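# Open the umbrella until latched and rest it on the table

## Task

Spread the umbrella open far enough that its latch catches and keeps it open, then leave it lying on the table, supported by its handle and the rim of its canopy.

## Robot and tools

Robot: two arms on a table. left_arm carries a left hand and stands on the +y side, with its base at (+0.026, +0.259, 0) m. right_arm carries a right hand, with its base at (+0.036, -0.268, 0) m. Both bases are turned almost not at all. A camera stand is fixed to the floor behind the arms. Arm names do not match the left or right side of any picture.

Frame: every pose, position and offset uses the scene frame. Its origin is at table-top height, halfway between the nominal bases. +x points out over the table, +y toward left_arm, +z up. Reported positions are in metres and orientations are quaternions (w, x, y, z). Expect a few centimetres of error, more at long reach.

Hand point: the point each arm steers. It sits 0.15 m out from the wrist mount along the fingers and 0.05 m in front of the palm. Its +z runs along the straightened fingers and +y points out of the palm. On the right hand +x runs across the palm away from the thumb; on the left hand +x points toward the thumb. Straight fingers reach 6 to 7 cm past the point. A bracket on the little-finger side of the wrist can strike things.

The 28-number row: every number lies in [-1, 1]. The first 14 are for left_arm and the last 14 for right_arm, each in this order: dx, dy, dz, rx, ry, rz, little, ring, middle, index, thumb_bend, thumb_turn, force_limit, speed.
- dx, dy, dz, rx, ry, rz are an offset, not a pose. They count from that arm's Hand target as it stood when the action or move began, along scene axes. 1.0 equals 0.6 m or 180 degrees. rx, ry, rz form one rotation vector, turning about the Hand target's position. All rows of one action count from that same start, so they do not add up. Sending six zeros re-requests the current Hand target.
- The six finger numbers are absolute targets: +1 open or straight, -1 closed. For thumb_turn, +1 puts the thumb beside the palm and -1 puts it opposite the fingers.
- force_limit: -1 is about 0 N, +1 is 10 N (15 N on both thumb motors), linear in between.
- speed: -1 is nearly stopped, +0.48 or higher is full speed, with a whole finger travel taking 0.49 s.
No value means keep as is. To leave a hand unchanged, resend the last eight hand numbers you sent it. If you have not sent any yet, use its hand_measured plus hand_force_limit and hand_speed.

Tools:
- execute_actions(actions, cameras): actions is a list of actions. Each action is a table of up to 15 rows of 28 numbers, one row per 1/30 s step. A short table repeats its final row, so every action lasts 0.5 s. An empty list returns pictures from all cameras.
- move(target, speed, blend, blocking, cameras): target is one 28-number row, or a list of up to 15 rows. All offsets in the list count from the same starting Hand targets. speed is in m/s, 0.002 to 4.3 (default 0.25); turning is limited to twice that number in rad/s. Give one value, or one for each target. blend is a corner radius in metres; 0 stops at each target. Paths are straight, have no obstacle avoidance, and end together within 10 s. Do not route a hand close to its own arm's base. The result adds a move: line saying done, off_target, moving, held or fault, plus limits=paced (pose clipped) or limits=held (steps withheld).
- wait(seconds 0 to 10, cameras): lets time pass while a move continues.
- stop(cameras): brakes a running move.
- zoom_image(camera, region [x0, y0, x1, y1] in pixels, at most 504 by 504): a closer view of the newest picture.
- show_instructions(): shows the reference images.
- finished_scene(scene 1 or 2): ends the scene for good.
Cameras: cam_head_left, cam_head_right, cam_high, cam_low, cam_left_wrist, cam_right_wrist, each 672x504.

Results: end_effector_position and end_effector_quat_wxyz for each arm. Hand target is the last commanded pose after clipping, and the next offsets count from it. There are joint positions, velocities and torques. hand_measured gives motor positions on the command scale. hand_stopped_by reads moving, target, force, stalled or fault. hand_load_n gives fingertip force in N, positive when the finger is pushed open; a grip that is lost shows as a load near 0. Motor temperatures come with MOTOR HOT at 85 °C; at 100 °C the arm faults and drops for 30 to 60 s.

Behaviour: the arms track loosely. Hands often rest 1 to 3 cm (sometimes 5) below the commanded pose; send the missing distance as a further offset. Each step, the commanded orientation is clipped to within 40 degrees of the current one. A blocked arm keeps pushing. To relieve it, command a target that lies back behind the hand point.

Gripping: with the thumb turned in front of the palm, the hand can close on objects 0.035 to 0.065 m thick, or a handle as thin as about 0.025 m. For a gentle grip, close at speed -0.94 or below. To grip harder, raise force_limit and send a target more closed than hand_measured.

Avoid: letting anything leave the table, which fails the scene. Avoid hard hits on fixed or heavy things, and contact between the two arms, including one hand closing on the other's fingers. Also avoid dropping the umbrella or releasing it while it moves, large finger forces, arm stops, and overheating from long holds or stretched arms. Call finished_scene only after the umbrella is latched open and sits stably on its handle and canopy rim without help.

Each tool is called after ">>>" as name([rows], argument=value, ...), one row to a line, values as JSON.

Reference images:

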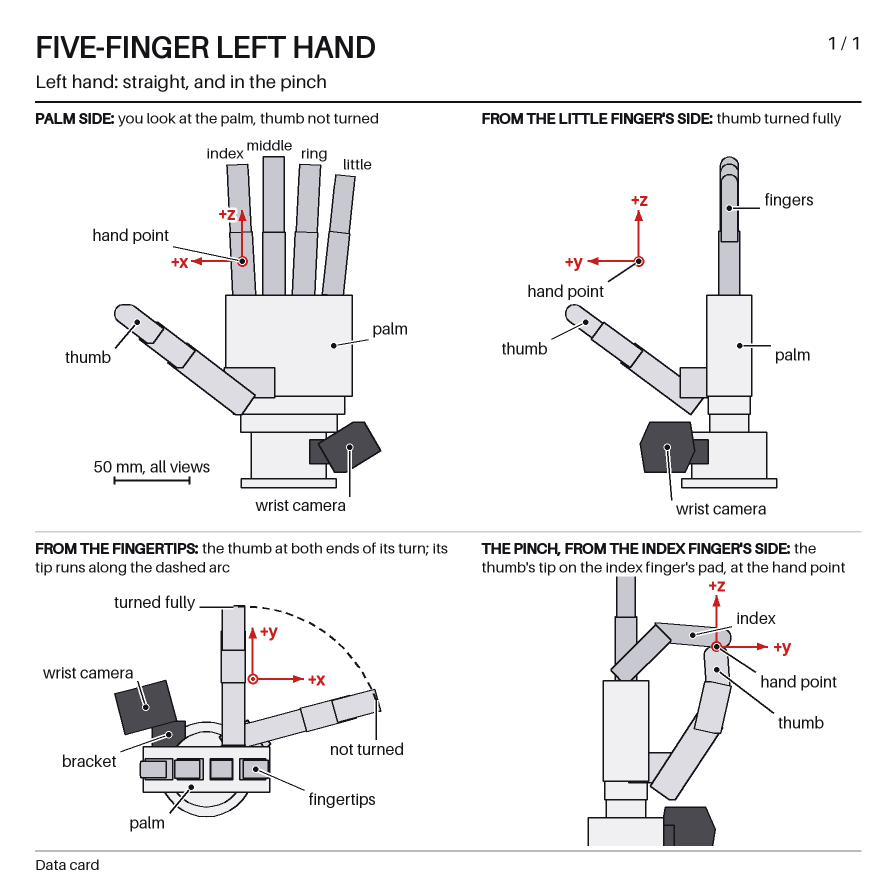

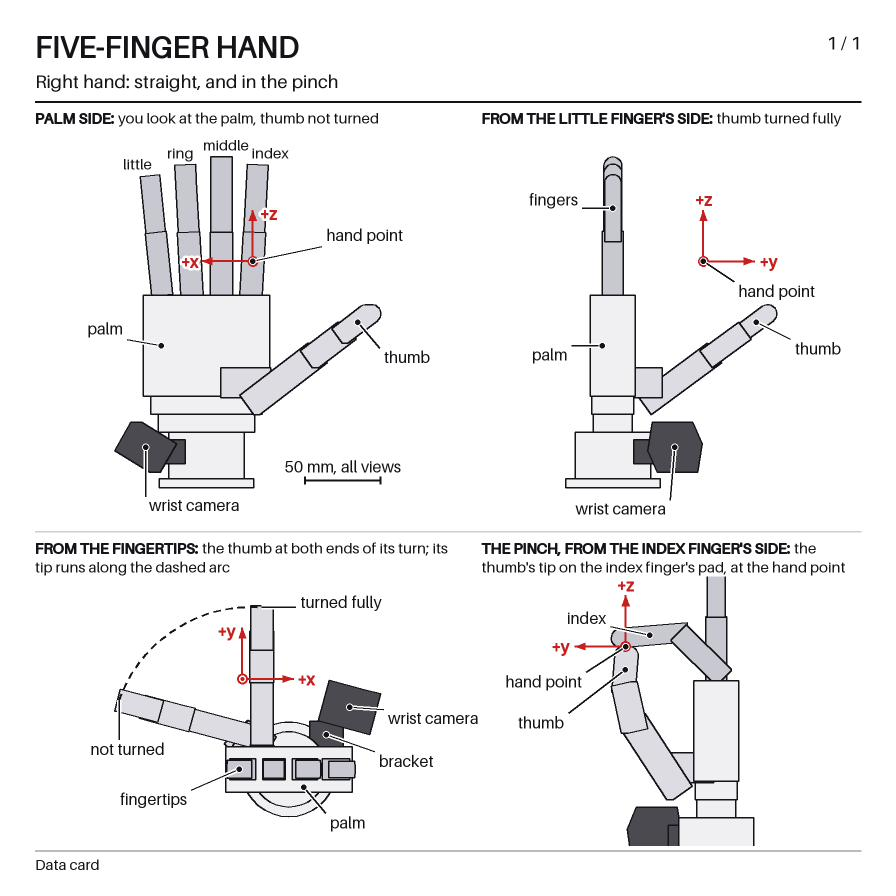

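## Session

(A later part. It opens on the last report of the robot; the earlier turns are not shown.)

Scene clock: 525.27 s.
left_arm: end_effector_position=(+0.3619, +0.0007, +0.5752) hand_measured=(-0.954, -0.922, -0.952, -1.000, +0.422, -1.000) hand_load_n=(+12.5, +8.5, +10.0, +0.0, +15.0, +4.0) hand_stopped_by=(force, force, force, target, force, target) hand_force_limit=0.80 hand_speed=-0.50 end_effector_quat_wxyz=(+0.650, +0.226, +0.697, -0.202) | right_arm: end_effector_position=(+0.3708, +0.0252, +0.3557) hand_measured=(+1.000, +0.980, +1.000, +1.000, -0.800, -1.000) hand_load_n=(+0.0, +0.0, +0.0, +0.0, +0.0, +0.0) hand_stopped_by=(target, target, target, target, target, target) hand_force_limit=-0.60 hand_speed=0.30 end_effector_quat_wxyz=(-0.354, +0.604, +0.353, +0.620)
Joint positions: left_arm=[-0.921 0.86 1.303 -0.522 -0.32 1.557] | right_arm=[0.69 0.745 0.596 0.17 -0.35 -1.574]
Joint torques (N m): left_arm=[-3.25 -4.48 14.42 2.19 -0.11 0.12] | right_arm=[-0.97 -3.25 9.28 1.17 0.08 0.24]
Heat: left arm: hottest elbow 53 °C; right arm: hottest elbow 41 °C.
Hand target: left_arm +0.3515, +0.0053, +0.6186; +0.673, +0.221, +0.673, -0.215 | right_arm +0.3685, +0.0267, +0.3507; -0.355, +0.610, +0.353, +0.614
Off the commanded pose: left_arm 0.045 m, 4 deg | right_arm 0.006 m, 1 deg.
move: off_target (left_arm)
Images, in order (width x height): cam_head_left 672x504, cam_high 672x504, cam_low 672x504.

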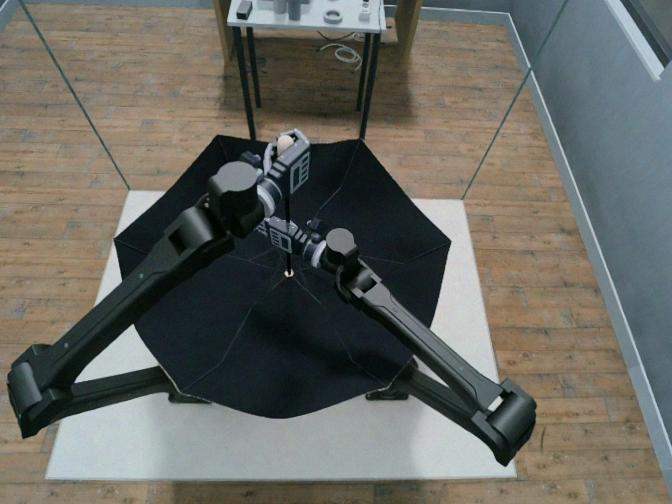

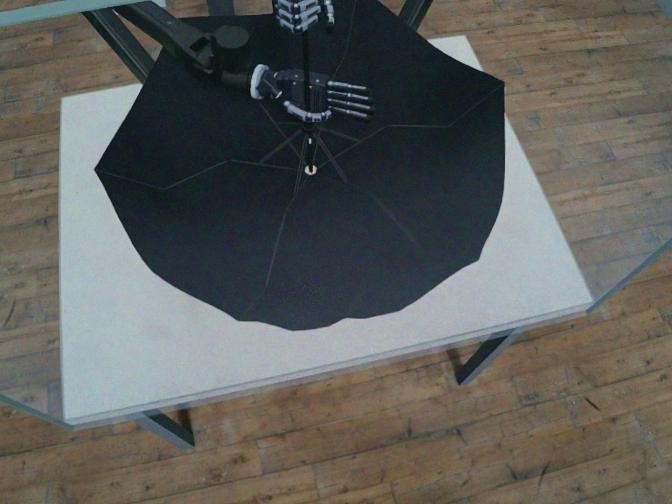

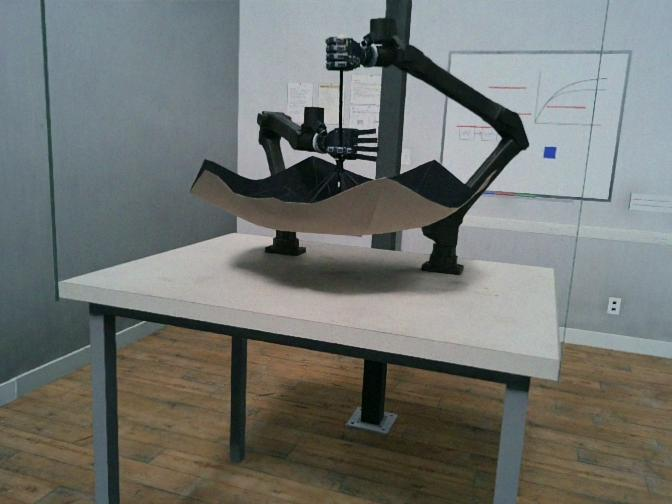

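>>> move([
  [0.0,0.0,0.02,0.0,0.0,0, -1,-1,-1,-1,-0.5,-1,0.8,-0.5, 0.0,0.0,-0.12,-0.03,0.017,0, 1,0.98,1,1,-0.8,-1,-0.6,0.3],
], speed=0.1, cameras=["cam_high","cam_low"])

>>> zoom_image(camera="cam_high", region=[250, 80, 370, 220])

Scene clock: 528.17 s.
left_arm: end_effector_position=(+0.3643, -0.0063, +0.5581) hand_measured=(-0.954, -0.922, -0.952, -1.000, +0.422, -1.000) hand_load_n=(+12.0, +8.5, +10.0, +0.0, +15.5, +3.5) hand_stopped_by=(force, force, force, target, force, target) hand_force_limit=0.80 hand_speed=-0.50 end_effector_quat_wxyz=(+0.631, +0.237, +0.713, -0.193) | right_arm: end_effector_position=(+0.3663, +0.0254, +0.3109) hand_measured=(+1.000, +0.980, +1.000, +1.000, -0.800, -1.000) hand_load_n=(+0.0, +0.0, +0.0, +0.0, +0.0, +0.0) hand_stopped_by=(target, target, target, target, target, target) hand_force_limit=-0.60 hand_speed=0.30 end_effector_quat_wxyz=(-0.346, +0.623, +0.365, +0.599)
Joint positions: left_arm=[-0.926 0.879 1.303 -0.56 -0.32 1.551] | right_arm=[0.699 0.76 0.529 0.186 -0.347 -1.592]
Joint torques (N m): left_arm=[-2.67 -6.12 17.26 2.44 -0.2 0.18] | right_arm=[-1.38 -0.73 6.82 1.65 0.21 -0.01]
Heat: left arm: hottest elbow 54 °C; right arm: hottest elbow 41 °C.
Hand target: left_arm +0.3514, +0.0053, +0.6307; +0.673, +0.221, +0.673, -0.215 | right_arm +0.3685, +0.0267, +0.2786; -0.335, +0.642, +0.372, +0.580
Off the commanded pose: left_arm 0.074 m, 7 deg | right_arm 0.032 m, 3 deg.
move: off_target (left_arm, right_arm)
Images, in order (width x height): cam_high 672x504, cam_low 672x504.

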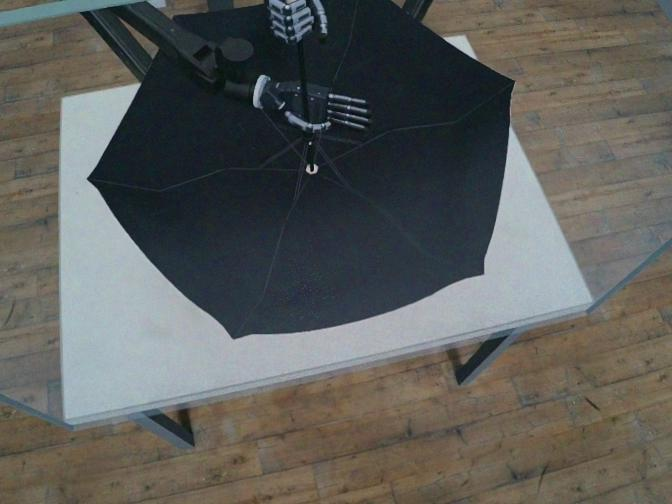

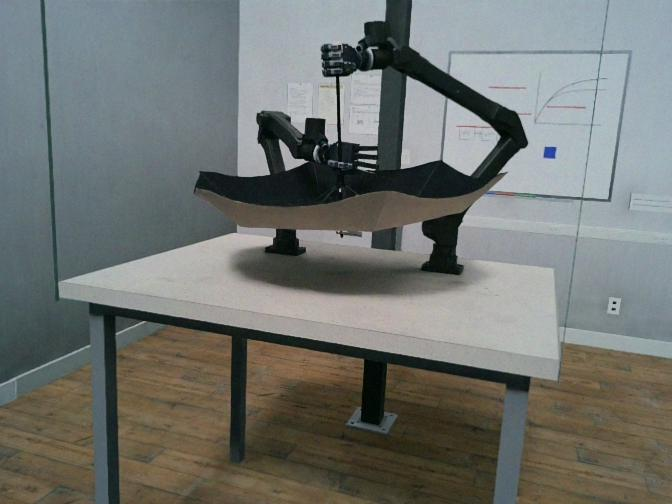

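Scaled by 3.600.

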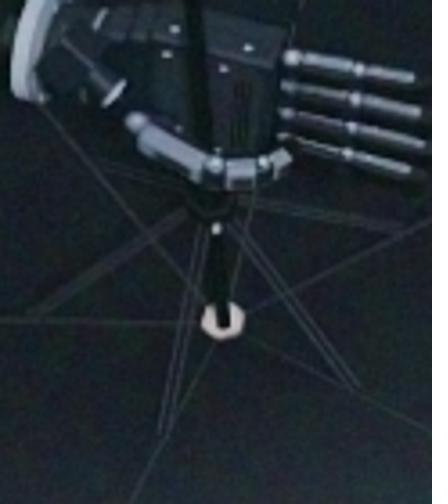

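>>> move([
  [0.0,0.0,0.02,0.0,0.0,0, -1,-1,-1,-1,-0.5,-1,0.8,-0.5, 0.0,0.0,-0.1,-0.025,0.014,0, 1,0.98,1,1,-0.8,-1,-0.6,0.3],
], speed=0.1, cameras=["cam_high","cam_low"])

>>> zoom_image(camera="cam_high", region=[250, 80, 370, 220])

Scene clock: 529.80 s.
left_arm: end_effector_position=(+0.3650, -0.0082, +0.5424) hand_measured=(-0.954, -0.922, -0.952, -1.000, +0.422, -1.000) hand_load_n=(+8.0, +7.5, +11.0, +0.0, +15.0, +4.0) hand_stopped_by=(force, force, force, target, force, target) hand_force_limit=0.80 hand_speed=-0.50 end_effector_quat_wxyz=(+0.612, +0.247, +0.729, -0.182) | right_arm: end_effector_position=(+0.3689, +0.0259, +0.2868) hand_measured=(+1.000, +0.980, +1.000, +1.000, -0.800, -1.000) hand_load_n=(+0.0, +0.0, -0.5, +0.0, +0.0, +0.5) hand_stopped_by=(target, target, target, target, target, target) hand_force_limit=-0.60 hand_speed=0.30 end_effector_quat_wxyz=(-0.330, +0.620, +0.378, +0.603)
Joint positions: left_arm=[-0.927 0.892 1.303 -0.606 -0.32 1.546] | right_arm=[0.704 0.795 0.479 0.258 -0.335 -1.637]
Joint torques (N m): left_arm=[-2.14 -6.65 19.52 3.4 -0.31 0.28] | right_arm=[-1.2 1.14 4.9 0.58 0.21 0.05]
Motor temperatures (°C): left_arm=[33 34 55 30 30 28] | right_arm=[30 34 41 30 29 29]
Heat: left arm: hottest elbow 55 °C; right arm: hottest elbow 41 °C.
Hand target: left_arm +0.3515, +0.0052, +0.6426; +0.673, +0.221, +0.673, -0.215 | right_arm +0.3685, +0.0267, +0.2187; -0.318, +0.667, +0.387, +0.551
Off the commanded pose: left_arm 0.102 m, 11 deg | right_arm 0.068 m, 8 deg.
move: off_target (left_arm, right_arm)
Images, in order (width x height): cam_high 672x504, cam_low 672x504.

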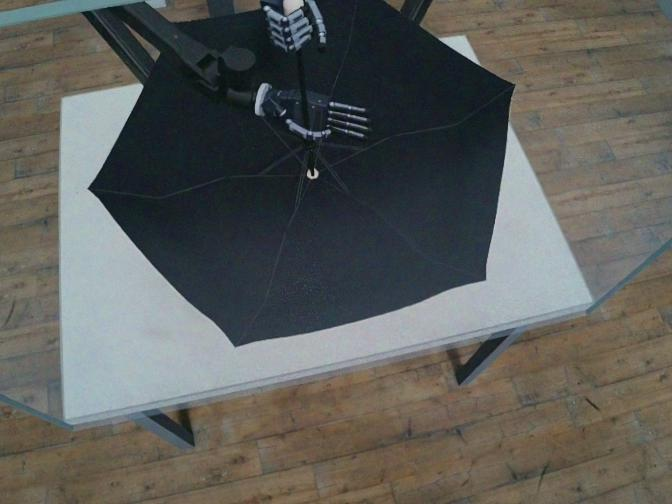

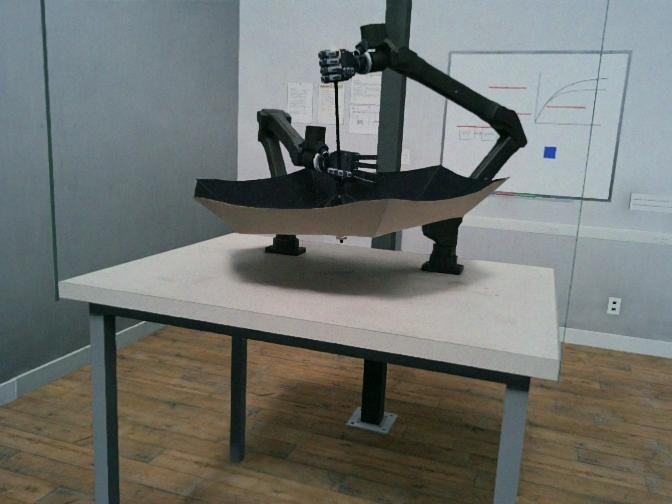

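Scaled by 3.600.

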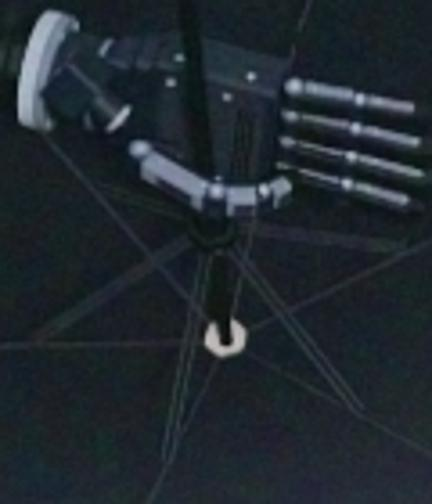

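>>> move([
  [0.0,0.0,0.02,-0.01,-0.015,0, -1,-1,-1,-1,-0.5,-1,0.8,-0.5, 0.0,0.0,-0.09,-0.02,0.01,0, 1,0.98,1,1,-0.8,-1,-0.6,0.3],
], speed=0.1, cameras=["cam_high","cam_low"])

>>> zoom_image(camera="cam_high", region=[250, 80, 370, 220])

Scene clock: 531.30 s.
left_arm: end_effector_position=(+0.3635, -0.0098, +0.5422) hand_measured=(-0.954, -0.922, -0.952, -1.000, +0.422, -1.000) hand_load_n=(+8.0, +7.5, +11.0, +0.0, +15.0, +4.0) hand_stopped_by=(force, force, force, target, force, target) hand_force_limit=0.80 hand_speed=-0.50 end_effector_quat_wxyz=(+0.612, +0.249, +0.728, -0.183) | right_arm: end_effector_position=(+0.3682, +0.0263, +0.2818) hand_measured=(+1.000, +0.980, +1.000, +1.000, -0.800, -1.000) hand_load_n=(+0.0, +0.0, +0.0, +0.0, +2.0, +1.5) hand_stopped_by=(target, target, target, target, target, target) hand_force_limit=-0.60 hand_speed=0.30 end_effector_quat_wxyz=(-0.324, +0.608, +0.380, +0.617)
Joint positions: left_arm=[-0.933 0.892 1.303 -0.608 -0.322 1.548] | right_arm=[0.712 0.81 0.446 0.334 -0.324 -1.655]
Joint torques (N m): left_arm=[-2.78 -7.41 18.07 5.89 -0.52 0.42] | right_arm=[-1.2 4.13 1.76 -0.87 0.26 0.03]
Motor temperatures (°C): left_arm=[33 34 56 30 30 28] | right_arm=[30 34 41 30 29 29]
Heat: left arm: hottest elbow 56 °C; right arm: hottest elbow 41 °C.
Hand target: left_arm +0.3515, +0.0053, +0.6546; +0.692, +0.215, +0.653, -0.220 | right_arm +0.3684, +0.0268, +0.1647; -0.303, +0.686, +0.399, +0.528
Off the commanded pose: left_arm 0.114 m, 14 deg | right_arm 0.117 m, 14 deg.
move: off_target (left_arm, right_arm)
Images, in order (width x height): cam_high 672x504, cam_low 672x504.

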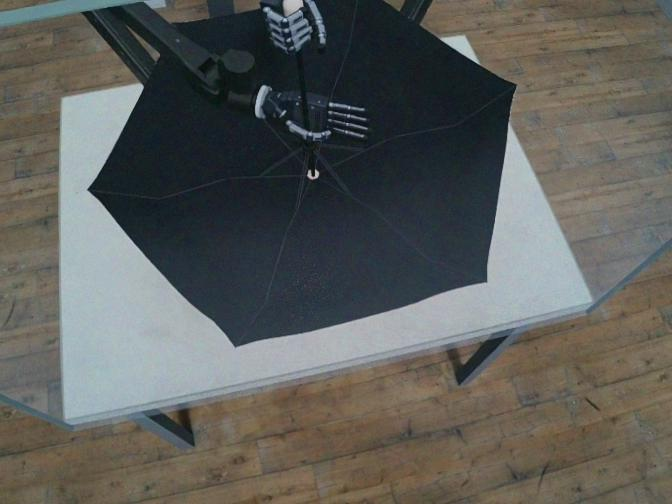

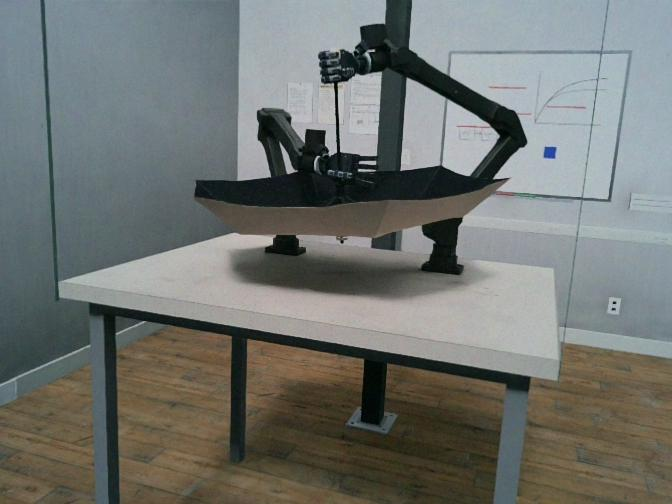

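Scaled by 3.600.

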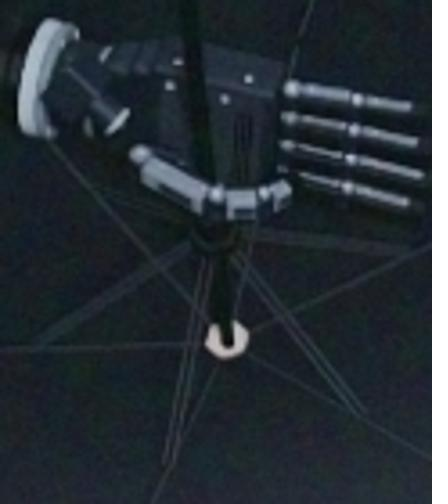

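>>> move([
  [0.0,0.0,-0.05,0.0,0.0,0, -1,-1,-1,-1,-0.5,-1,0.8,-0.5, 0.0,0.0,0.25,0.08,-0.045,0, 1,0.98,1,1,0.0,-1,-0.6,0.3],
  [0.0,0.0,-0.05,0.0,0.0,0, -1,-1,-1,-1,-0.5,-1,0.8,-0.5, 0.0,0.0,0.33,0.08,-0.045,0, 1,0.98,1,1,1,-1,-0.6,0.3],
], speed=0.12, cameras=["cam_high","cam_low","cam_right_wrist"])

>>> zoom_image(camera="cam_high", region=[250, 80, 370, 220])

Scene clock: 535.50 s.
left_arm: end_effector_position=(+0.3578, -0.0007, +0.5804) hand_measured=(-0.954, -0.922, -0.952, -1.000, +0.422, -1.000) hand_load_n=(+9.5, +5.5, +9.5, +0.0, +15.0, +3.5) hand_stopped_by=(force, force, force, target, force, target) hand_force_limit=0.80 hand_speed=-0.50 end_effector_quat_wxyz=(+0.660, +0.227, +0.686, -0.206) | right_arm: end_effector_position=(+0.3637, +0.0225, +0.3254) hand_measured=(+1.000, +0.980, +1.000, +1.000, +1.000, -1.000) hand_load_n=(+0.0, +0.0, +0.0, +0.0, +0.0, +0.0) hand_stopped_by=(target, target, target, target, target, target) hand_force_limit=-0.60 hand_speed=0.30 end_effector_quat_wxyz=(-0.348, +0.620, +0.358, +0.606)
Joint positions: left_arm=[-0.936 0.848 1.289 -0.488 -0.329 1.572] | right_arm=[0.702 0.735 0.545 0.164 -0.336 -1.582]
Joint torques (N m): left_arm=[-2.2 -4.72 12.81 3.88 0.09 0.18] | right_arm=[-2.02 -3.31 14.46 1.4 -0.13 0.26]
Motor temperatures (°C): left_arm=[33 34 56 31 30 28] | right_arm=[30 34 41 30 29 29]
Heat: left arm: hottest elbow 56 °C; right arm: hottest elbow 41 °C.
Hand target: left_arm +0.3514, +0.0052, +0.6246; +0.692, +0.215, +0.653, -0.220 | right_arm +0.3685, +0.0267, +0.3626; -0.357, +0.604, +0.350, +0.621
Off the commanded pose: left_arm 0.045 m, 6 deg | right_arm 0.038 m, 3 deg.
move: off_target (left_arm, right_arm); target 2's new numbers were sent with right_arm's hand 0.037 m and 3 deg from that target
camera_calibration:
cam_right_wrist: T_world_to_cam=[[0.828343, -0.484462, 0.281327, -0.383067], [-0.0788548, -0.597998, -0.797609, 0.295477], [0.554644, 0.63851, -0.53355, 0.0663926], [0, 0, 0, 1]] pos_world=[0.303787, -0.0512789, 0.378866]
Images, in order (width x height): cam_high 672x504, cam_low 672x504, cam_right_wrist 672x504.

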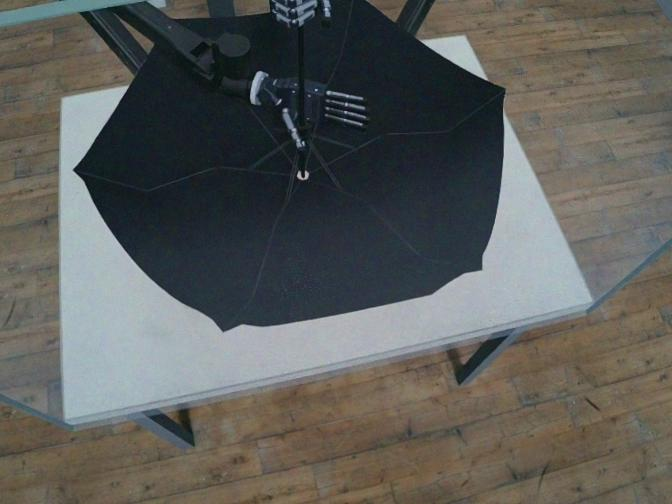

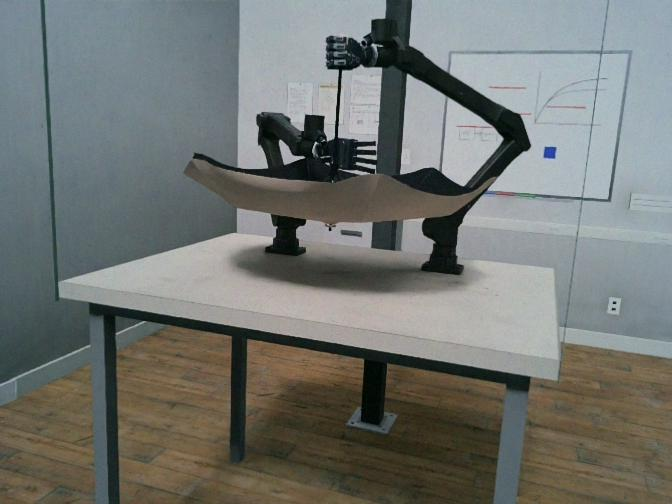

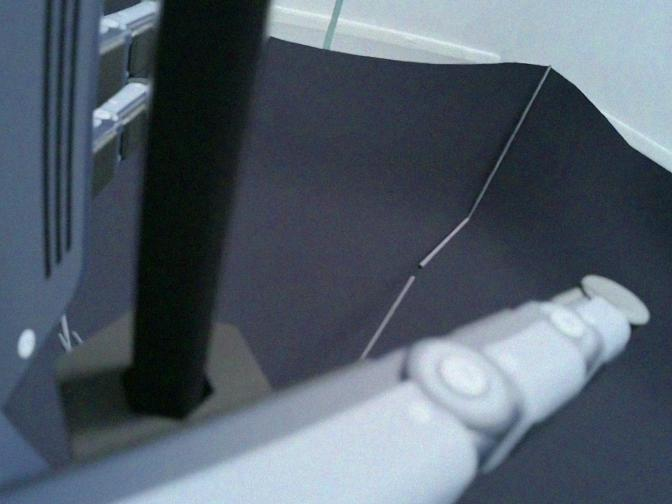

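Scaled by 3.600.

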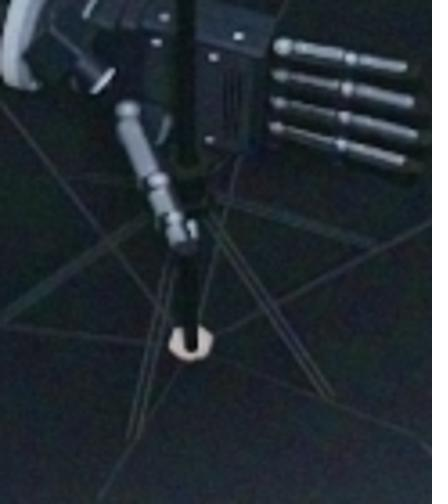

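>>> move([
  [0.0,0.0,0.0,0.0,0.0,0, -1,-1,-1,-1,-0.5,-1,0.8,-0.5, 0.0,0.0,0.0,0.0,0.0,0, 1,0.98,1,1,-0.8,-1,-0.6,0.3],
  [0.0,0.0,0.05,0.0,0.0,0, -1,-1,-1,-1,-0.5,-1,0.8,-0.5, 0.0,0.0,-0.22,-0.06,0.035,0, 1,0.98,1,1,-0.8,-1,-0.6,0.3],
], speed=0.12, cameras=["cam_high"])

>>> zoom_image(camera="cam_high", region=[250, 80, 370, 220])

Scene clock: 540.00 s.
left_arm: end_effector_position=(+0.3636, -0.0089, +0.5564) hand_measured=(-0.954, -0.922, -0.952, -1.000, +0.422, -1.000) hand_load_n=(+6.0, +3.5, +9.5, +0.0, +15.0, +3.0) hand_stopped_by=(force, force, force, target, force, target) hand_force_limit=0.80 hand_speed=-0.50 end_effector_quat_wxyz=(+0.635, +0.244, +0.709, -0.188) | right_arm: end_effector_position=(+0.3701, +0.0229, +0.2934) hand_measured=(+1.000, +0.980, +1.000, +1.000, -0.654, -1.000) hand_load_n=(+0.0, +0.5, +0.0, +0.0, +9.0, +5.0) hand_stopped_by=(target, target, target, target, force, target) hand_force_limit=-0.60 hand_speed=0.30 end_effector_quat_wxyz=(-0.333, +0.631, +0.364, +0.598)
Joint positions: left_arm=[-0.936 0.877 1.289 -0.542 -0.329 1.572] | right_arm=[0.701 0.781 0.502 0.213 -0.322 -1.606]
Joint torques (N m): left_arm=[-2.55 -5.71 19.55 3.38 -0.07 0.21] | right_arm=[-1.03 0.97 5.19 0.68 -0.02 -0.18]
Motor temperatures (°C): left_arm=[33 34 58 31 30 28] | right_arm=[30 34 41 30 28 29]
Heat: left arm: hottest elbow 58 °C; right arm: hottest elbow 41 °C.
Hand target: left_arm +0.3515, +0.0052, +0.6546; +0.692, +0.215, +0.653, -0.220 | right_arm +0.3685, +0.0267, +0.2307; -0.318, +0.668, +0.387, +0.551
Off the commanded pose: left_arm 0.100 m, 10 deg | right_arm 0.063 m, 8 deg.
move: off_target (left_arm, right_arm)
Images, in order (width x height): cam_high 672x504.

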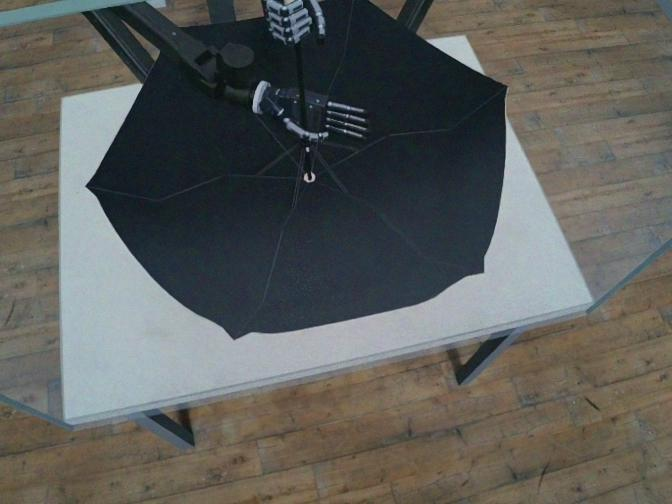

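Scaled by 3.600.

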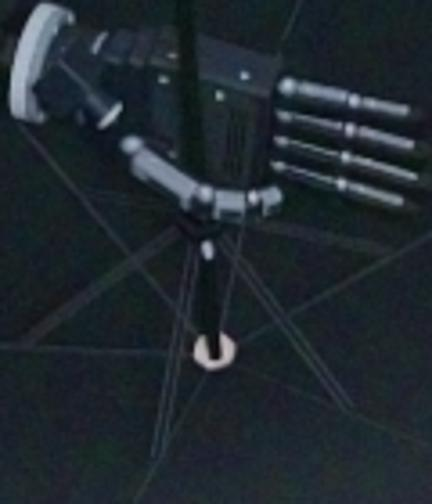

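>>> move([
  [0.0,0.0,0.0,0.0,0.0,0, -1,-1,-1,-1,-0.5,-1,0.8,-0.5, 0.02,-0.012,0.05,0.0,0.0,0, 1,0.98,1,1,-0.5,-1,-0.6,0.3],
  [0.0,0.0,0.05,0.0,0.0,0, -1,-1,-1,-1,-0.5,-1,0.8,-0.5, 0.025,-0.015,-0.12,-0.02,0.012,0, 1,0.98,1,1,-0.5,-1,-0.6,0.3],
], speed=0.12, cameras=["cam_high"])

>>> zoom_image(camera="cam_high", region=[250, 80, 370, 220])

Scene clock: 543.27 s.
left_arm: end_effector_position=(+0.3567, +0.0018, +0.6632) hand_measured=(-0.956, -0.922, -0.952, -1.000, +0.422, -1.000) hand_load_n=(+0.0, +0.0, +6.0, +0.0, +14.0, +2.5) hand_stopped_by=(force, force, force, target, force, target) hand_force_limit=0.80 hand_speed=-0.50 end_effector_quat_wxyz=(+0.678, +0.218, +0.669, -0.214) | right_arm: end_effector_position=(+0.3753, +0.0198, +0.1703) hand_measured=(+1.000, +0.980, +1.000, +1.000, -0.500, -1.000) hand_load_n=(+0.0, +0.0, +0.0, +0.0, +1.0, -3.5) hand_stopped_by=(target, target, target, target, target, target) hand_force_limit=-0.60 hand_speed=0.30 end_effector_quat_wxyz=(-0.310, +0.673, +0.406, +0.535)
Joint positions: left_arm=[-0.936 0.926 1.529 -0.591 -0.331 1.585] | right_arm=[0.665 0.988 0.373 0.357 -0.384 -1.687]
Joint torques (N m): left_arm=[-1.9 -3.55 10.95 2.48 0.14 0.14] | right_arm=[-2.67 -1.61 8.84 1.84 0.17 0.19]
Motor temperatures (°C): left_arm=[33 34 59 31 30 28] | right_arm=[30 34 41 30 28 29]
Heat: left arm: hottest elbow 59 °C; right arm: hottest elbow 41 °C.
Hand target: left_arm +0.3515, +0.0052, +0.6846; +0.692, +0.215, +0.653, -0.220 | right_arm +0.3835, +0.0178, +0.1588; -0.304, +0.687, +0.398, +0.526
Off the commanded pose: left_arm 0.022 m, 2 deg | right_arm 0.014 m, 2 deg.
move: off_target (left_arm, right_arm)
Images, in order (width x height): cam_high 672x504.

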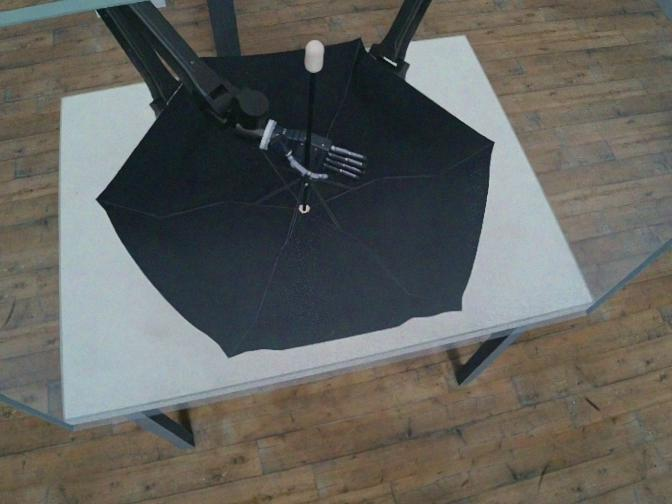

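Scaled by 3.600.

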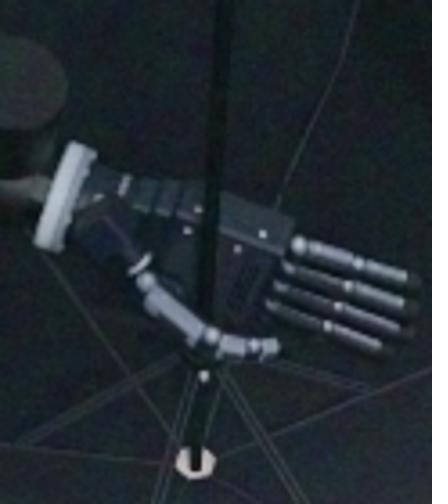

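>>> move([
  [0.0,0.0,0.0,0.0,0.0,0, -1,-1,-1,-1,-0.5,-1,0.8,-0.5, 0.0,0.0,-0.12,-0.025,0.015,0, 1,0.98,1,1,-0.5,-1,-0.6,0.3],
], speed=0.12, cameras=["cam_high","cam_low","cam_head_left"])

>>> zoom_image(camera="cam_high", region=[250, 100, 370, 240])

Scene clock: 544.90 s.
left_arm: end_effector_position=(+0.3567, +0.0018, +0.6632) hand_measured=(-0.956, -0.922, -0.952, -1.000, +0.422, -1.000) hand_load_n=(+0.0, +0.0, +6.0, +0.5, +14.0, +2.5) hand_stopped_by=(force, force, force, target, force, target) hand_force_limit=0.80 hand_speed=-0.50 end_effector_quat_wxyz=(+0.678, +0.218, +0.669, -0.214) | right_arm: end_effector_position=(+0.3837, +0.0327, +0.1663) hand_measured=(+1.000, +0.980, +1.000, +1.000, -0.500, -1.000) hand_load_n=(+0.0, +0.0, +0.0, +0.0, +3.5, -2.5) hand_stopped_by=(target, target, target, target, target, target) hand_force_limit=-0.60 hand_speed=0.30 end_effector_quat_wxyz=(-0.308, +0.649, +0.414, +0.559)
Joint positions: left_arm=[-0.936 0.926 1.529 -0.591 -0.331 1.585] | right_arm=[0.678 1.088 0.361 0.526 -0.379 -1.709]
Joint torques (N m): left_arm=[-2.26 -3.02 10.86 2.36 0.17 0.11] | right_arm=[-2.73 2.02 4.1 0.05 0.97 0.1]
Motor temperatures (°C): left_arm=[33 34 59 30 30 28] | right_arm=[30 34 41 30 28 29]
Heat: left arm: hottest elbow 59 °C; right arm: hottest elbow 41 °C.
Hand target: left_arm +0.3515, +0.0052, +0.6846; +0.692, +0.215, +0.653, -0.220 | right_arm +0.3834, +0.0176, +0.0866; -0.286, +0.711, +0.411, +0.494
Off the commanded pose: left_arm 0.022 m, 2 deg | right_arm 0.081 m, 11 deg.
move: off_target (left_arm, right_arm)
Images, in order (width x height): cam_head_left 672x504, cam_high 672x504, cam_low 672x504.

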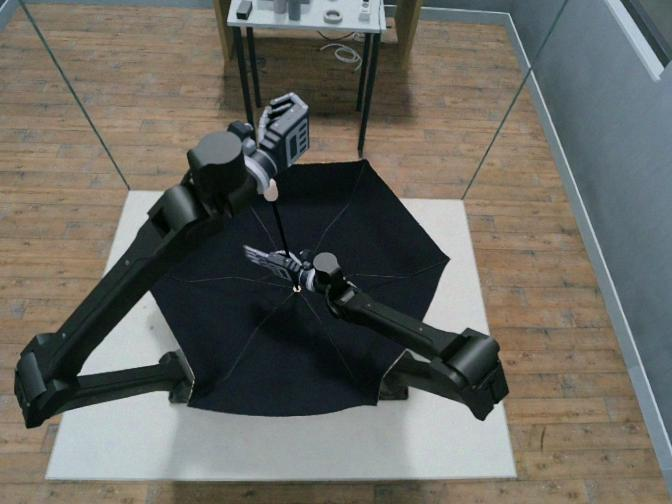

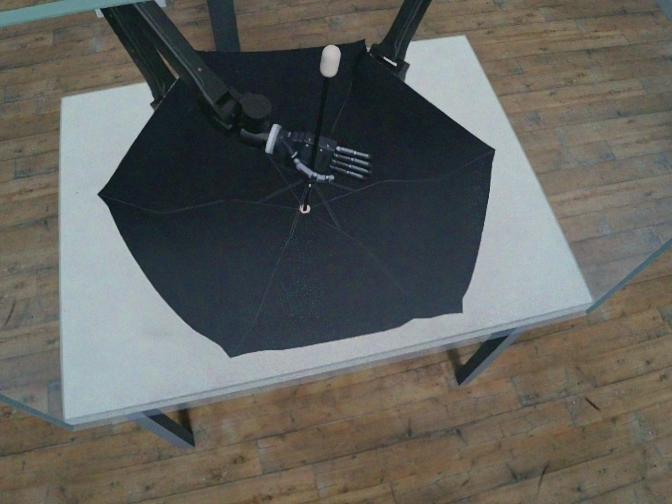

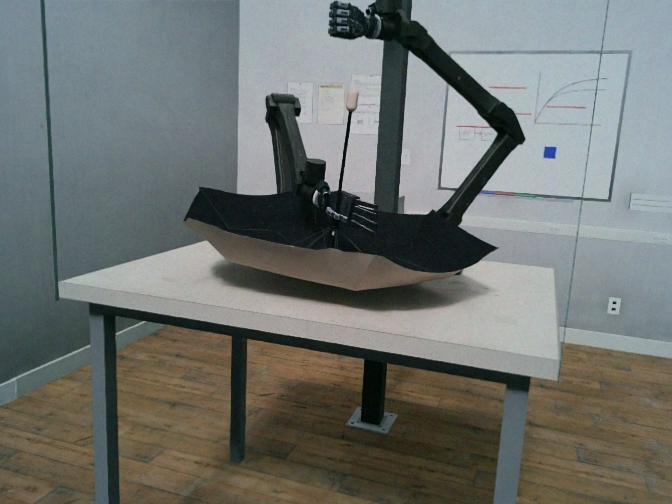

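Scaled by 3.600.

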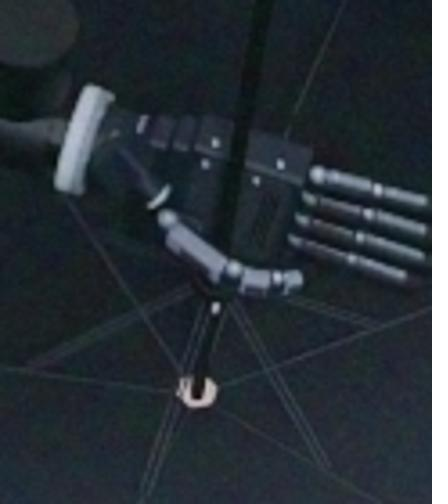

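>>> move([
  [0.0,0.0,0.0,0.0,0.0,0, 1,1,1,1,1,-1,0.3,0.3, -0.01,-0.02,0.1,0.02,-0.012,0, 1,0.98,1,1,-0.5,-1,-0.6,0.3],
  [-0.035,0.065,-0.13,-0.02,-0.03,0, 1,1,1,1,1,-1,0.3,0.3, -0.01,-0.02,0.13,0.025,-0.015,0, 1,0.98,1,1,-0.5,-1,-0.6,0.3],
], speed=0.15, cameras=["cam_high","cam_low","cam_left_wrist"])

Scene clock: 550.87 s.
left_arm: end_effector_position=(+0.3291, +0.0388, +0.5997) hand_measured=(+1.000, +1.000, +1.000, +1.000, +1.000, -1.000) hand_load_n=(+0.0, +0.0, +0.0, +0.0, +0.0, +0.5) hand_stopped_by=(target, target, target, target, target, target) hand_force_limit=0.30 hand_speed=0.30 end_effector_quat_wxyz=(+0.718, +0.207, +0.623, -0.233) | right_arm: end_effector_position=(+0.3738, +0.0097, +0.1686) hand_measured=(+1.000, +0.980, +1.000, +1.000, -0.500, -1.000) hand_load_n=(+0.0, +0.0, +0.0, +0.0, +4.0, -0.5) hand_stopped_by=(target, target, target, target, target, target) hand_force_limit=-0.60 hand_speed=0.30 end_effector_quat_wxyz=(-0.302, +0.674, +0.410, +0.536)
Joint positions: left_arm=[-0.931 0.686 1.145 -0.313 -0.308 1.623] | right_arm=[0.646 0.959 0.357 0.336 -0.393 -1.709]
Joint torques (N m): left_arm=[-0.5 -2.2 8.7 2.97 0.21 0.06] | right_arm=[-2.84 -4.19 9.02 0.51 -0.12 0.35]
Motor temperatures (°C): left_arm=[33 34 59 30 30 28] | right_arm=[30 34 40 30 29 29]
Heat: left arm: hottest elbow 59 °C; right arm: hottest elbow 40 °C.
Hand target: left_arm +0.3305, +0.0443, +0.6065; +0.728, +0.203, +0.613, -0.230 | right_arm +0.3774, +0.0057, +0.1645; -0.304, +0.688, +0.398, +0.526
Off the commanded pose: left_arm 0.009 m, 2 deg | right_arm 0.007 m, 2 deg.
move: done
camera_calibration:
cam_left_wrist: T_world_to_cam=[[-0.5222, -0.815455, -0.249679, 0.356948], [-0.159728, 0.381106, -0.910629, 0.587098], [0.837731, -0.43565, -0.329265, 0.0512028], [0, 0, 0, 1]] pos_world=[0.23728, 0.089635, 0.64061]
Images, in order (width x height): cam_high 672x504, cam_low 672x504, cam_left_wrist 672x504.

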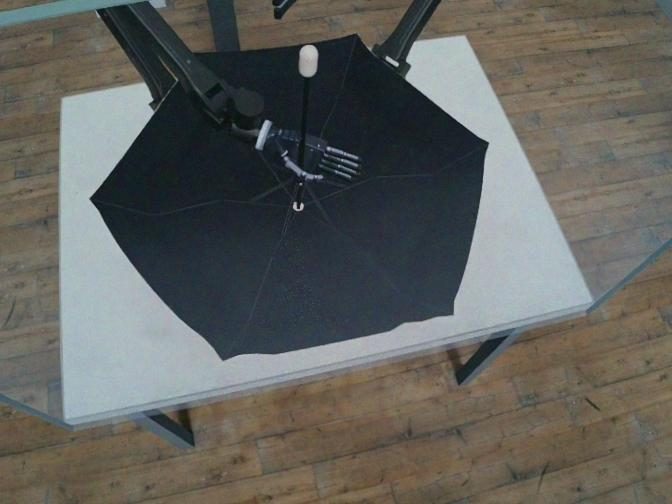

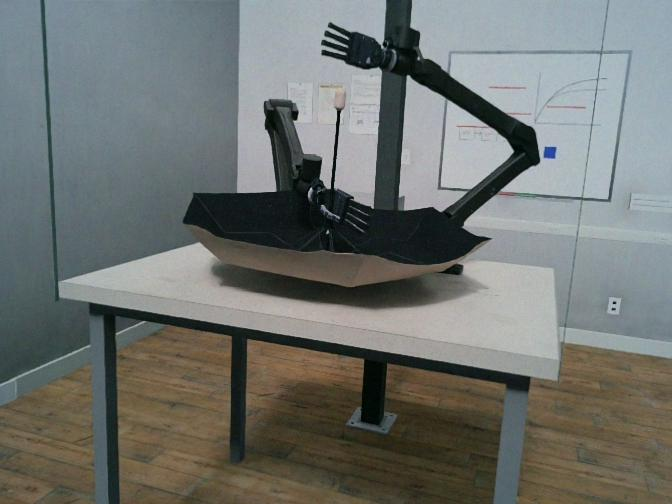

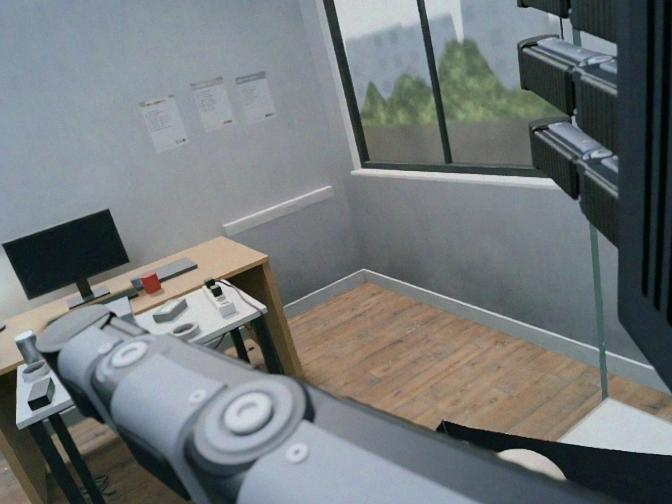

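>>> move([
  [0.01,-0.048,0,0.0295,0.0437,0, 1,1,1,1,1,-1,0.3,0.3, 0,0,0,0,0,0, 1,0.98,1,1,-0.5,-1,-0.6,0.3],
  [0.01,-0.048,-0.07,0.0295,0.0437,0, 1,1,1,1,1,-1,0.3,0.3, 0,0,0,0,0,0, 1,0.98,1,1,-0.5,-1,-0.6,0.3],
], speed=0.12, cameras=["cam_left_wrist"])

Scene clock: 553.67 s.
left_arm: end_effector_position=(+0.3407, +0.0181, +0.5586) hand_measured=(+1.000, +1.000, +1.000, +1.000, +1.000, -1.000) hand_load_n=(+0.0, +0.0, +0.0, +0.0, +0.0, +0.0) hand_stopped_by=(target, target, target, target, target, target) hand_force_limit=0.30 hand_speed=0.30 end_effector_quat_wxyz=(+0.667, +0.226, +0.680, -0.204) | right_arm: end_effector_position=(+0.3738, +0.0097, +0.1686) hand_measured=(+1.000, +0.980, +1.000, +1.000, -0.500, -1.000) hand_load_n=(+0.0, +0.0, +0.0, +0.0, +4.0, -1.0) hand_stopped_by=(target, target, target, target, target, target) hand_force_limit=-0.60 hand_speed=0.30 end_effector_quat_wxyz=(-0.302, +0.674, +0.410, +0.536)
Joint positions: left_arm=[-0.954 0.758 1.177 -0.448 -0.351 1.585] | right_arm=[0.646 0.959 0.357 0.336 -0.393 -1.709]
Joint torques (N m): left_arm=[-2.96 -2.43 8.87 3.03 -0.11 -0.08] | right_arm=[-2.9 -4.01 8.98 0.5 -0.12 0.36]
Motor temperatures (°C): left_arm=[33 34 58 30 30 28] | right_arm=[29 34 40 30 29 29]
Heat: left arm: hottest elbow 58 °C; right arm: hottest elbow 40 °C.
Hand target: left_arm +0.3364, +0.0156, +0.5647; +0.674, +0.221, +0.671, -0.215 | right_arm +0.3774, +0.0057, +0.1645; -0.304, +0.688, +0.398, +0.526
Off the commanded pose: left_arm 0.008 m, 2 deg | right_arm 0.007 m, 2 deg.
move: done
camera_calibration:
cam_left_wrist: T_world_to_cam=[[-0.540496, -0.796066, -0.272292, 0.35439], [-0.277078, 0.474005, -0.835791, 0.555863], [0.794412, -0.376296, -0.47677, 0.114978], [0, 0, 0, 1]] pos_world=[0.254224, 0.0619022, 0.615902]
Images, in order (width x height): cam_left_wrist 672x504.

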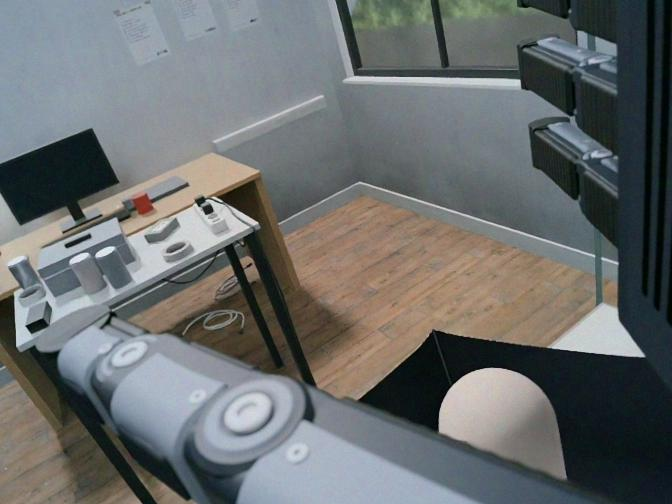

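>>> move([
  [0.014,-0.009,-0.075,0,0,0, 1,1,1,1,1,-1,0.3,0.3, 0,0,0,0,0,0, 1,0.98,1,1,-0.5,-1,-0.6,0.3],
  [0.034,-0.018,-0.172,0,0,0, 1,1,1,1,1,-1,0.3,0.3, 0,0,0,0,0,0, 1,0.98,1,1,-0.5,-1,-0.6,0.3],
], speed=0.12, cameras=["cam_left_wrist"])

Scene clock: 556.77 s.
left_arm: end_effector_position=(+0.3530, -0.0012, +0.4559) hand_measured=(+1.000, +1.000, +1.000, +1.000, +1.000, -1.000) hand_load_n=(+0.0, +0.0, +0.0, +0.0, +0.0, +0.0) hand_stopped_by=(target, target, target, target, target, target) hand_force_limit=0.30 hand_speed=0.30 end_effector_quat_wxyz=(+0.665, +0.234, +0.677, -0.213) | right_arm: end_effector_position=(+0.3738, +0.0097, +0.1686) hand_measured=(+1.000, +0.980, +1.000, +1.000, -0.500, -1.000) hand_load_n=(+0.0, +0.0, +0.0, +0.0, +4.0, -1.0) hand_stopped_by=(target, target, target, target, target, target) hand_force_limit=-0.60 hand_speed=0.30 end_effector_quat_wxyz=(-0.302, +0.674, +0.410, +0.536)
Joint positions: left_arm=[-0.941 0.729 0.884 -0.181 -0.312 1.585] | right_arm=[0.646 0.959 0.357 0.336 -0.393 -1.709]
Joint torques (N m): left_arm=[-1.03 -3.14 9.76 3.08 0.13 -0.08] | right_arm=[-2.96 -4.07 8.99 0.51 -0.12 0.36]
Motor temperatures (°C): left_arm=[33 34 57 30 30 28] | right_arm=[29 34 40 29 29 29]
Heat: left arm: hottest elbow 57 °C; right arm: hottest elbow 40 °C.
Hand target: left_arm +0.3568, +0.0047, +0.4614; +0.674, +0.221, +0.671, -0.215 | right_arm +0.3774, +0.0057, +0.1645; -0.304, +0.688, +0.398, +0.526
Off the commanded pose: left_arm 0.009 m, 2 deg | right_arm 0.007 m, 2 deg.
move: done
camera_calibration:
cam_left_wrist: T_world_to_cam=[[-0.559714, -0.783309, -0.270458, 0.32371], [-0.264896, 0.478366, -0.837255, 0.479015], [0.785207, -0.39698, -0.475244, 0.0515457], [0, 0, 0, 1]] pos_world=[0.2676, 0.0448831, 0.513105]
Images, in order (width x height): cam_left_wrist 672x504.

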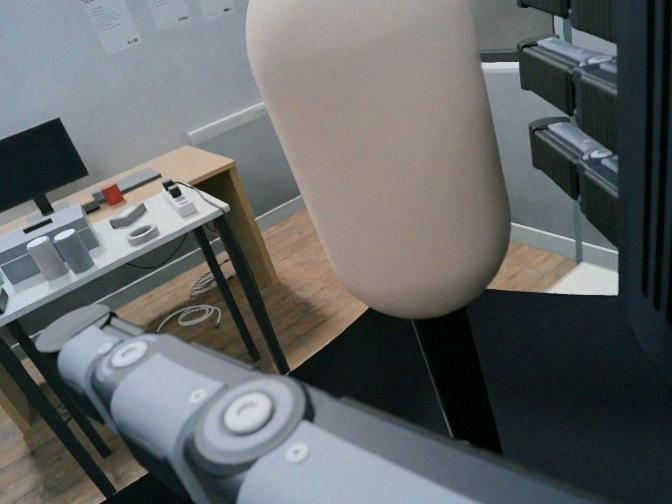

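>>> move([
  [0.022,0.035,-0.008,0,0,0, 1,1,1,1,1,-1,0.3,0.3, 0,0,0,0,0,0, 1,0.98,1,1,-0.5,-1,-0.6,0.3],
], speed=0.12, cameras=["cam_left_wrist"])

Scene clock: 558.07 s.
left_arm: end_effector_position=(+0.3661, +0.0177, +0.4517) hand_measured=(+1.000, +1.000, +1.000, +1.000, +1.000, -1.000) hand_load_n=(+0.0, +0.0, +0.0, +0.0, +0.0, +0.0) hand_stopped_by=(target, target, target, target, target, target) hand_force_limit=0.30 hand_speed=0.30 end_effector_quat_wxyz=(+0.665, +0.234, +0.676, -0.216) | right_arm: end_effector_position=(+0.3734, +0.0098, +0.1681) hand_measured=(+1.000, +0.980, +1.000, +1.000, -0.500, -1.000) hand_load_n=(+0.0, +0.0, +0.0, +0.0, +4.5, -0.5) hand_stopped_by=(target, target, target, target, target, target) hand_force_limit=-0.60 hand_speed=0.30 end_effector_quat_wxyz=(-0.302, +0.674, +0.409, +0.535)
Joint positions: left_arm=[-0.842 0.705 0.863 -0.181 -0.208 1.585] | right_arm=[0.646 0.959 0.357 0.334 -0.394 -1.707]
Joint torques (N m): left_arm=[-0.67 -2.9 9.51 2.86 0.09 -0.05] | right_arm=[-2.84 -3.96 9.05 0.57 -0.13 0.34]
Motor temperatures (°C): left_arm=[33 34 57 30 30 28] | right_arm=[29 34 40 29 28 29]
Heat: left arm: hottest elbow 57 °C; right arm: hottest elbow 40 °C.
Hand target: left_arm +0.3700, +0.0257, +0.4566; +0.674, +0.221, +0.671, -0.215 | right_arm +0.3774, +0.0057, +0.1645; -0.304, +0.688, +0.398, +0.526
Off the commanded pose: left_arm 0.010 m, 2 deg | right_arm 0.007 m, 2 deg.
move: done
camera_calibration:
cam_left_wrist: T_world_to_cam=[[-0.564062, -0.781287, -0.267255, 0.344721], [-0.262383, 0.476471, -0.839125, 0.469842], [0.782936, -0.403196, -0.473755, 0.0469104], [0, 0, 0, 1]] pos_world=[0.280995, 0.0643739, 0.508609]
Images, in order (width x height): cam_left_wrist 672x504.

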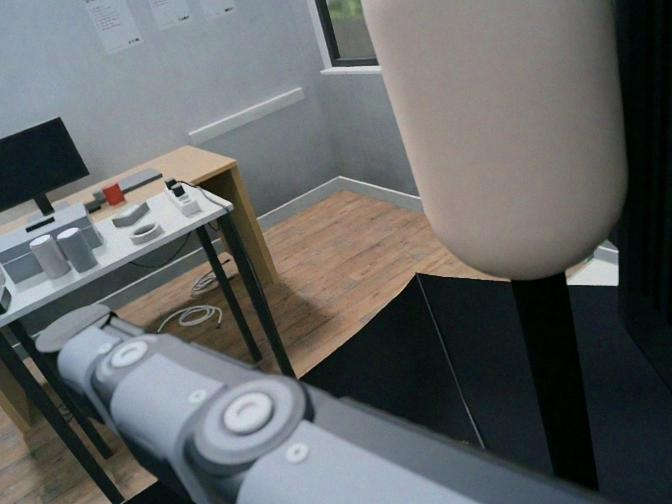

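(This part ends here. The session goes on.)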